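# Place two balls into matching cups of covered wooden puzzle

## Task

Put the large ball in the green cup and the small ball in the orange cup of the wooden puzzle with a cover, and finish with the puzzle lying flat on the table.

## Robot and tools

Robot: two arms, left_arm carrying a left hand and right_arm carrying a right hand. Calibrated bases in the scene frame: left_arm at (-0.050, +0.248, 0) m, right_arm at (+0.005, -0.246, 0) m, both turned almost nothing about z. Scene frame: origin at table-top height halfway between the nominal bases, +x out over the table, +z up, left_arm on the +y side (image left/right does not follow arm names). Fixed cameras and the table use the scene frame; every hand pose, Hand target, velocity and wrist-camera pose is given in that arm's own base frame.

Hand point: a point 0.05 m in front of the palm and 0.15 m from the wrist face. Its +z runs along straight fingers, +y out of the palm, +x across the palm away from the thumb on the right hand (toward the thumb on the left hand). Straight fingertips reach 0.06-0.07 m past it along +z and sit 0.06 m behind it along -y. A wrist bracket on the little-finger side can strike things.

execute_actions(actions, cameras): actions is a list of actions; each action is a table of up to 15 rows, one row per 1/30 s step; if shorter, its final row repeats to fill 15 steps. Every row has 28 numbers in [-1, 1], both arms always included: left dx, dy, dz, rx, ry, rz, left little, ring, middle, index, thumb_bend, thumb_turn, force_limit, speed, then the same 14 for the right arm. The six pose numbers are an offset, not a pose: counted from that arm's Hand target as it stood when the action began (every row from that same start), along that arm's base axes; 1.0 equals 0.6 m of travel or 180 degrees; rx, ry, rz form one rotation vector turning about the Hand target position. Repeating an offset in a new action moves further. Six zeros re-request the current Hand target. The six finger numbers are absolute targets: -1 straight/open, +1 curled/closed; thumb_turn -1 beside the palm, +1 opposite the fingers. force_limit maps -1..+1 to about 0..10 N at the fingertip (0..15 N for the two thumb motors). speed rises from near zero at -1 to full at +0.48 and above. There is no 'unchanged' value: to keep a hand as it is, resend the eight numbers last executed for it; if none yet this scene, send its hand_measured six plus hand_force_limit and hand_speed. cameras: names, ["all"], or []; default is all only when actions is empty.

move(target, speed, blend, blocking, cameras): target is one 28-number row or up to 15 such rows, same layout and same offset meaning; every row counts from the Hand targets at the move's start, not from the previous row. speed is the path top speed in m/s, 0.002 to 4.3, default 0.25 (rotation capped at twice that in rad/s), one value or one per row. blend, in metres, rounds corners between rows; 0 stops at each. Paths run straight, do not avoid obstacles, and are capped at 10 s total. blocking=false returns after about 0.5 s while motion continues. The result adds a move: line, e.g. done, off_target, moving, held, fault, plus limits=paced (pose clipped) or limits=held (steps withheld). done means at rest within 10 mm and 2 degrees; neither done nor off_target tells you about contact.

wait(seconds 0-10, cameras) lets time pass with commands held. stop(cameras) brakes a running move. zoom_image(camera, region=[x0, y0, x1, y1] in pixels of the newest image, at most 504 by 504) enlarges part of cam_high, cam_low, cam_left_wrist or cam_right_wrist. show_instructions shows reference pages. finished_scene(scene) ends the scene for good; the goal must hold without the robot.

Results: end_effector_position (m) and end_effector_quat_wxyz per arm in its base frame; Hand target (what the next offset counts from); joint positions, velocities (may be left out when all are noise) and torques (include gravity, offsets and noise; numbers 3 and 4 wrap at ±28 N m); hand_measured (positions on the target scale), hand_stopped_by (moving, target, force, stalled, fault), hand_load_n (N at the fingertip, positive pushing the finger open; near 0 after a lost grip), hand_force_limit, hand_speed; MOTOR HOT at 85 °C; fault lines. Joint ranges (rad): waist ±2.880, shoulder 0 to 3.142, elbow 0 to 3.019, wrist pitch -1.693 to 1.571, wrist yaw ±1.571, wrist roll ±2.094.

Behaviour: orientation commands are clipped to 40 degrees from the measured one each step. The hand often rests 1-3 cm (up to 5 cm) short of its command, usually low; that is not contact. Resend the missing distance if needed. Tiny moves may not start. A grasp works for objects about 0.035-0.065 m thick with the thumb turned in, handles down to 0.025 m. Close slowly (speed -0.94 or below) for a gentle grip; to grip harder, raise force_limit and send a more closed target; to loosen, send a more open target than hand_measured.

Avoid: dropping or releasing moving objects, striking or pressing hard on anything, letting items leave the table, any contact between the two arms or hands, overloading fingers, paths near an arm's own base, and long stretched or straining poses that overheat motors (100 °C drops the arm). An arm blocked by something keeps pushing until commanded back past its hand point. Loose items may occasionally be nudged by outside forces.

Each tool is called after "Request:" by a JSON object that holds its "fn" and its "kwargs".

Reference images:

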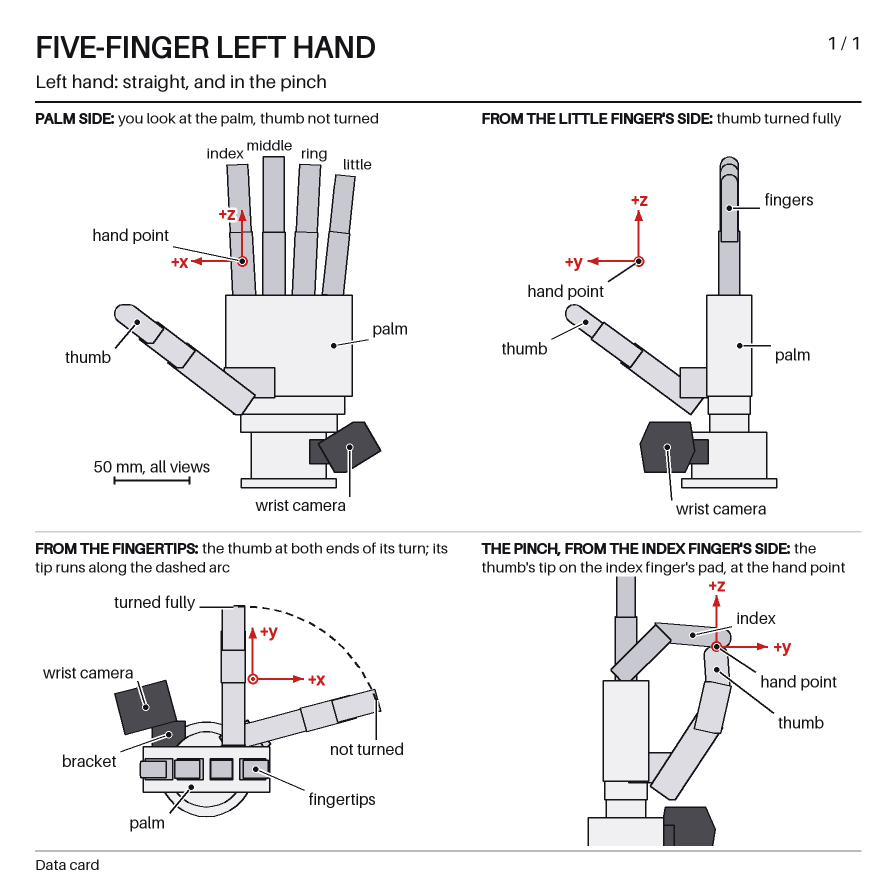

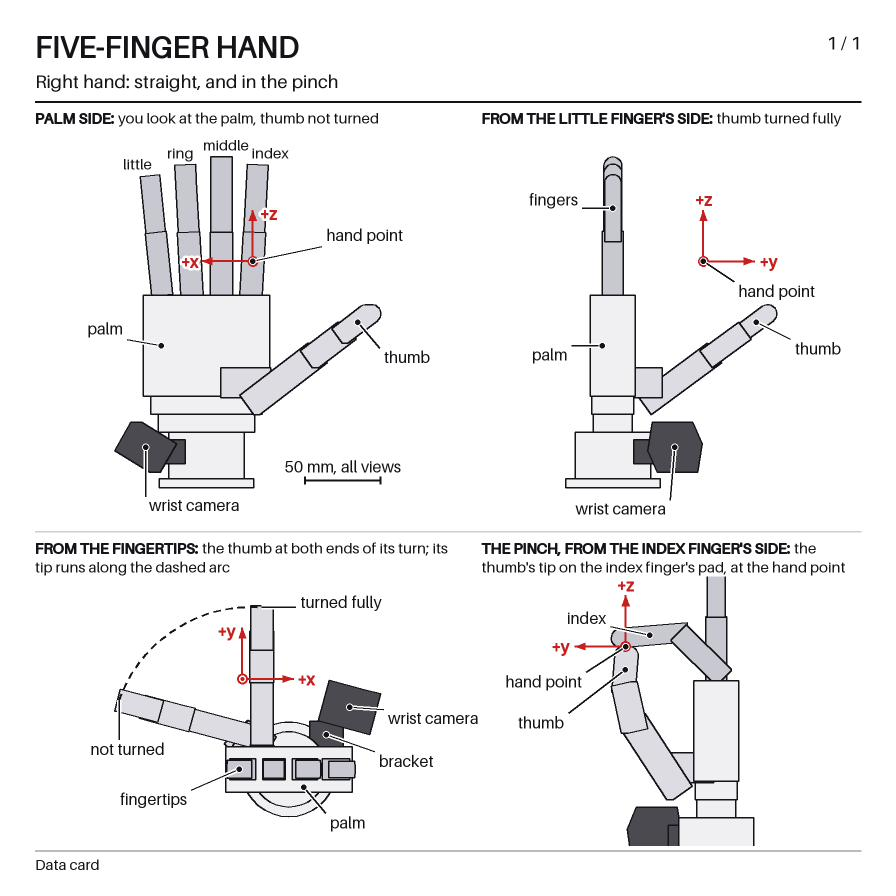

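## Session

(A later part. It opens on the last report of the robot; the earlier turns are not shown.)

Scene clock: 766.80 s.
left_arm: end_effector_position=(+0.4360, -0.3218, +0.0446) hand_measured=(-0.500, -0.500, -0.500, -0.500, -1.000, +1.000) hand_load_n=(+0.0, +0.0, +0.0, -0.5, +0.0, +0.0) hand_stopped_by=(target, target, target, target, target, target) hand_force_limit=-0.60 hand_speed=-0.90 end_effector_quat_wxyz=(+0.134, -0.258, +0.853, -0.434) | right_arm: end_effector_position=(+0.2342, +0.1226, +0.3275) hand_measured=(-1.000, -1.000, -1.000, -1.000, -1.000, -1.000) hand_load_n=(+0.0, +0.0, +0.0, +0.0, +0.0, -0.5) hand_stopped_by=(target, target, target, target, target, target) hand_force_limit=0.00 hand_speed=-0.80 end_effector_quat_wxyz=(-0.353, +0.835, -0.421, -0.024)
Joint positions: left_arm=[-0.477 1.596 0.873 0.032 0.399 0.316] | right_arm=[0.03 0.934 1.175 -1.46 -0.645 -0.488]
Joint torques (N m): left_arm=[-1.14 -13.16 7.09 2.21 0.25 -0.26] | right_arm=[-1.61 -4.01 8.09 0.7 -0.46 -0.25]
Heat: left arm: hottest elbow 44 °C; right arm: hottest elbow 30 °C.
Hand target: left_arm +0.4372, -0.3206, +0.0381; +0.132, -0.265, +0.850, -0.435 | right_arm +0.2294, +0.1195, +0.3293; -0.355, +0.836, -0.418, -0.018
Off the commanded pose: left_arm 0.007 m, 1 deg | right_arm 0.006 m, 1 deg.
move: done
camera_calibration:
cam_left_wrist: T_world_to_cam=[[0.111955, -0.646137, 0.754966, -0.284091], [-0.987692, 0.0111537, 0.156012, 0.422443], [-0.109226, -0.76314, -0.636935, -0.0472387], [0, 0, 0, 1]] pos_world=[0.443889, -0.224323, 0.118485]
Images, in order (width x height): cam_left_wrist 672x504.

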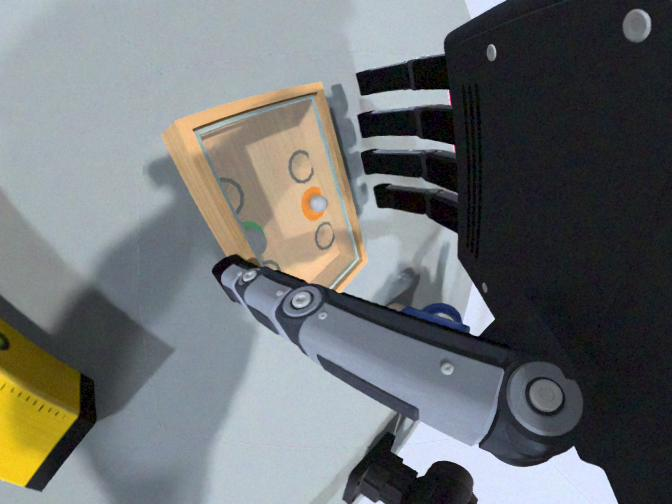

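Request:
{"fn": "move", "kwargs": {"target": [[-0.006,0.008,0.006,0,0,0,-0.5,-0.5,-0.5,-0.5,-1,1,-0.6,-0.9,0,0,0,0,0,0,-1,-1,-1,-1,-1,-1,0,-0.8],[-0.006,0.008,0.12,0,0,0,-0.5,-0.5,-0.5,-0.5,-1,1,-0.6,-0.9,0,0,0,0,0,0,-1,-1,-1,-1,-1,-1,0,-0.8]], "speed": [0.03,0.06], "cameras": ["cam_left_wrist","cam_right_wrist"]}}

Request:
{"fn": "zoom_image", "kwargs": {"camera": "cam_right_wrist", "region": [320, 30, 420, 130]}}

Scene clock: 779.33 s.
left_arm: end_effector_position=(+0.4095, -0.3090, +0.0751) hand_measured=(-0.500, -0.500, -0.500, -0.500, -1.000, +1.000) hand_load_n=(+0.0, +0.0, +0.0, +0.0, +0.0, +0.5) hand_stopped_by=(target, target, target, target, target, target) hand_force_limit=-0.60 hand_speed=-0.90 end_effector_quat_wxyz=(+0.111, -0.268, +0.863, -0.414) | right_arm: end_effector_position=(+0.2342, +0.1226, +0.3275) hand_measured=(-1.000, -1.000, -1.000, -1.000, -1.000, -1.000) hand_load_n=(+0.0, +0.0, +0.0, +0.0, +0.0, +0.0) hand_stopped_by=(target, target, target, target, target, target) hand_force_limit=0.00 hand_speed=-0.80 end_effector_quat_wxyz=(-0.353, +0.835, -0.421, -0.024)
Joint positions: left_arm=[-0.477 1.488 0.877 -0.148 0.403 0.316] | right_arm=[0.03 0.934 1.175 -1.46 -0.645 -0.488]
Joint torques (N m): left_arm=[-0.56 -15.21 12.97 0.84 0.29 -0.21] | right_arm=[-1.67 -4.01 8.09 0.66 -0.45 -0.25]
Heat: left arm: hottest elbow 43 °C; right arm: hottest elbow 30 °C.
Hand target: left_arm +0.4337, -0.3158, +0.1102; +0.132, -0.265, +0.850, -0.436 | right_arm +0.2294, +0.1195, +0.3293; -0.355, +0.836, -0.418, -0.018
Off the commanded pose: left_arm 0.043 m, 4 deg | right_arm 0.006 m, 1 deg.
move: off_target (left_arm)
camera_calibration:
cam_left_wrist: T_world_to_cam=[[0.155068, -0.667576, 0.728214, -0.318089], [-0.976327, 0.00895992, 0.216116, 0.381521], [-0.150799, -0.744488, -0.650383, 0.00297816], [0, 0, 0, 1]] pos_world=[0.422264, -0.21355, 0.151121]
cam_right_wrist: T_world_to_cam=[[-0.56812, -0.508142, -0.647326, 0.414895], [-0.801237, 0.162064, 0.575981, -0.0250221], [-0.187772, 0.845888, -0.499214, 0.218416], [0, 0, 0, 1]] pos_world=[0.256674, 0.030125, 0.392021]
Images, in order (width x height): cam_left_wrist 672x504, cam_right_wrist 672x504.

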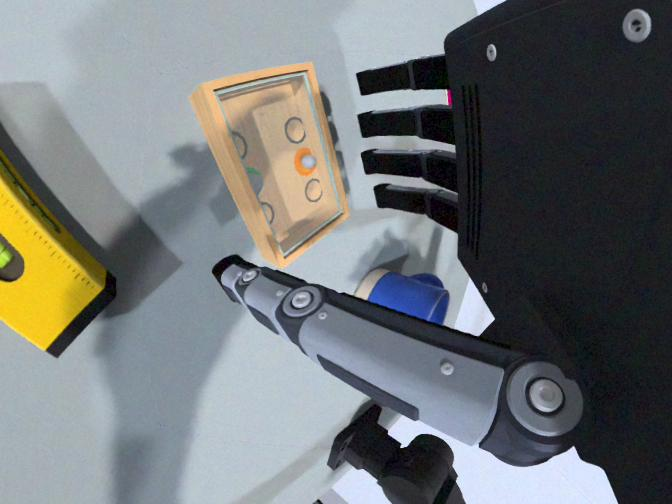

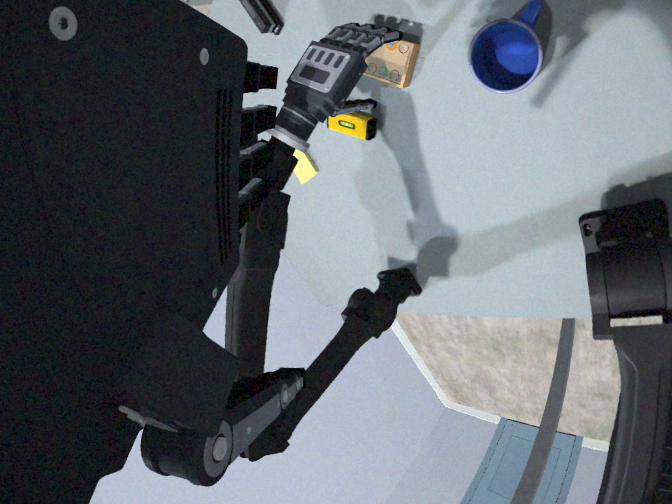

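Scaled by 5.040 from the camera's 672x504 image, which has a finer 960x720 frame.

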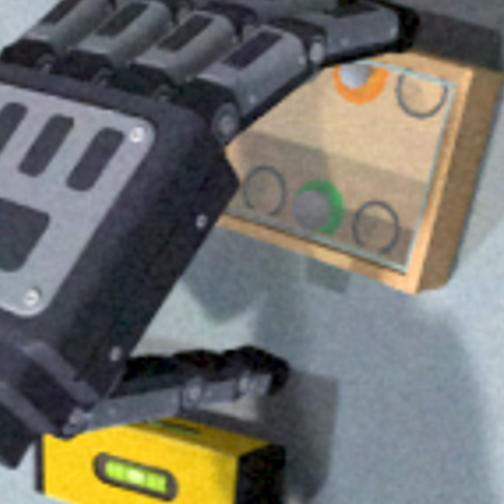

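Request:
{"fn": "move", "kwargs": {"target": [0,0,0.15,0,0,0,-0.5,-0.5,-0.5,-0.5,-1,1,-0.6,-0.9,0,0,0,0,0,0,-1,-1,-1,-1,-1,-1,0,-0.8], "speed": 0.12, "cameras": ["cam_left_wrist","cam_right_wrist"]}}

Request:
{"fn": "zoom_image", "kwargs": {"camera": "cam_right_wrist", "region": [320, 30, 420, 130]}}

Scene clock: 785.67 s.
left_arm: end_effector_position=(+0.4130, -0.3108, +0.1603) hand_measured=(-0.500, -0.500, -0.500, -0.500, -1.000, +1.000) hand_load_n=(+0.0, +0.0, +0.0, +0.0, +0.0, +0.0) hand_stopped_by=(target, target, target, target, target, target) hand_force_limit=-0.60 hand_speed=-0.90 end_effector_quat_wxyz=(+0.109, -0.269, +0.863, -0.413) | right_arm: end_effector_position=(+0.2342, +0.1226, +0.3275) hand_measured=(-1.000, -1.000, -1.000, -1.000, -1.000, -1.000) hand_load_n=(-0.5, +0.0, +0.0, +0.0, +0.0, +0.0) hand_stopped_by=(target, target, target, target, target, target) hand_force_limit=0.00 hand_speed=-0.80 end_effector_quat_wxyz=(-0.353, +0.835, -0.421, -0.024)
Joint positions: left_arm=[-0.477 1.385 1.024 -0.401 0.403 0.316] | right_arm=[0.03 0.934 1.175 -1.46 -0.645 -0.488]
Joint torques (N m): left_arm=[-0.62 -14.51 14.63 0.83 0.28 -0.22] | right_arm=[-1.61 -4.07 8.06 0.69 -0.45 -0.26]
Heat: left arm: hottest elbow 44 °C; right arm: hottest elbow 30 °C.
Hand target: left_arm +0.4337, -0.3158, +0.2001; +0.132, -0.265, +0.850, -0.435 | right_arm +0.2294, +0.1195, +0.3293; -0.355, +0.836, -0.418, -0.018
Off the commanded pose: left_arm 0.045 m, 4 deg | right_arm 0.006 m, 1 deg.
move: off_target (left_arm)
camera_calibration:
cam_left_wrist: T_world_to_cam=[[0.15778, -0.668981, 0.72634, -0.383139], [-0.97551, 0.00855648, 0.219788, 0.36543], [-0.153249, -0.74323, -0.651248, 0.0590417], [0, 0, 0, 1]] pos_world=[0.42598, -0.215558, 0.236423]
cam_right_wrist: T_world_to_cam=[[-0.56812, -0.508142, -0.647326, 0.414895], [-0.801237, 0.162064, 0.575981, -0.0250221], [-0.187772, 0.845888, -0.499214, 0.218416], [0, 0, 0, 1]] pos_world=[0.256674, 0.030125, 0.392021]
Images, in order (width x height): cam_left_wrist 672x504, cam_right_wrist 672x504.

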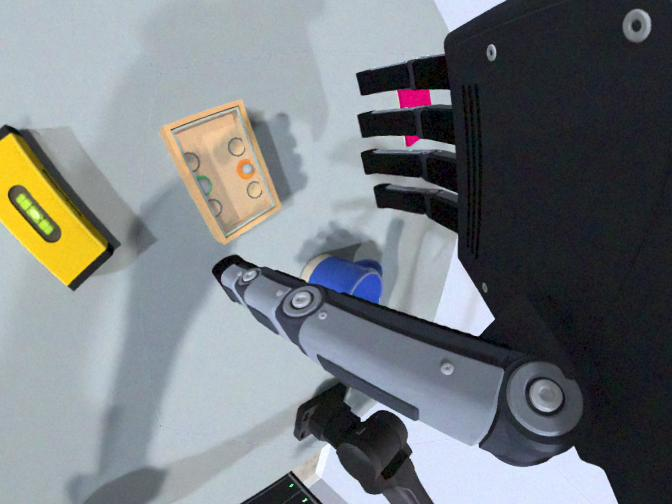

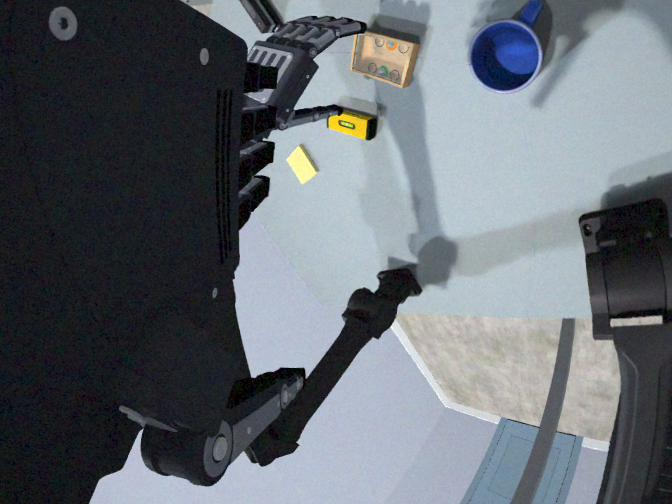

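Scaled by 5.040 from the camera's 672x504 image, which has a finer 960x720 frame.

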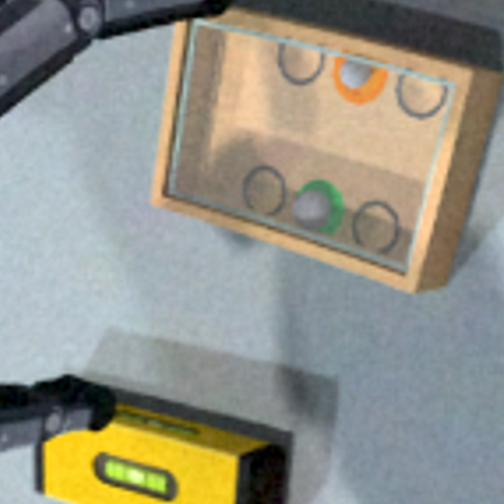

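Request:
{"fn": "zoom_image", "kwargs": {"camera": "cam_left_wrist", "region": [150, 90, 300, 250]}}

Scaled by 3.150 from the camera's 672x504 image, which has a finer 960x720 frame.

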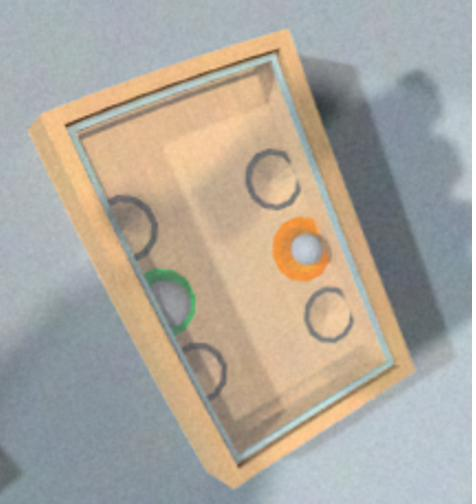

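Small ball is in orange, large ball is in green, and the box is flat on the table.

Request:
{"fn": "finished_scene", "kwargs": {"scene": 2}}

The scene is finished: the task was done.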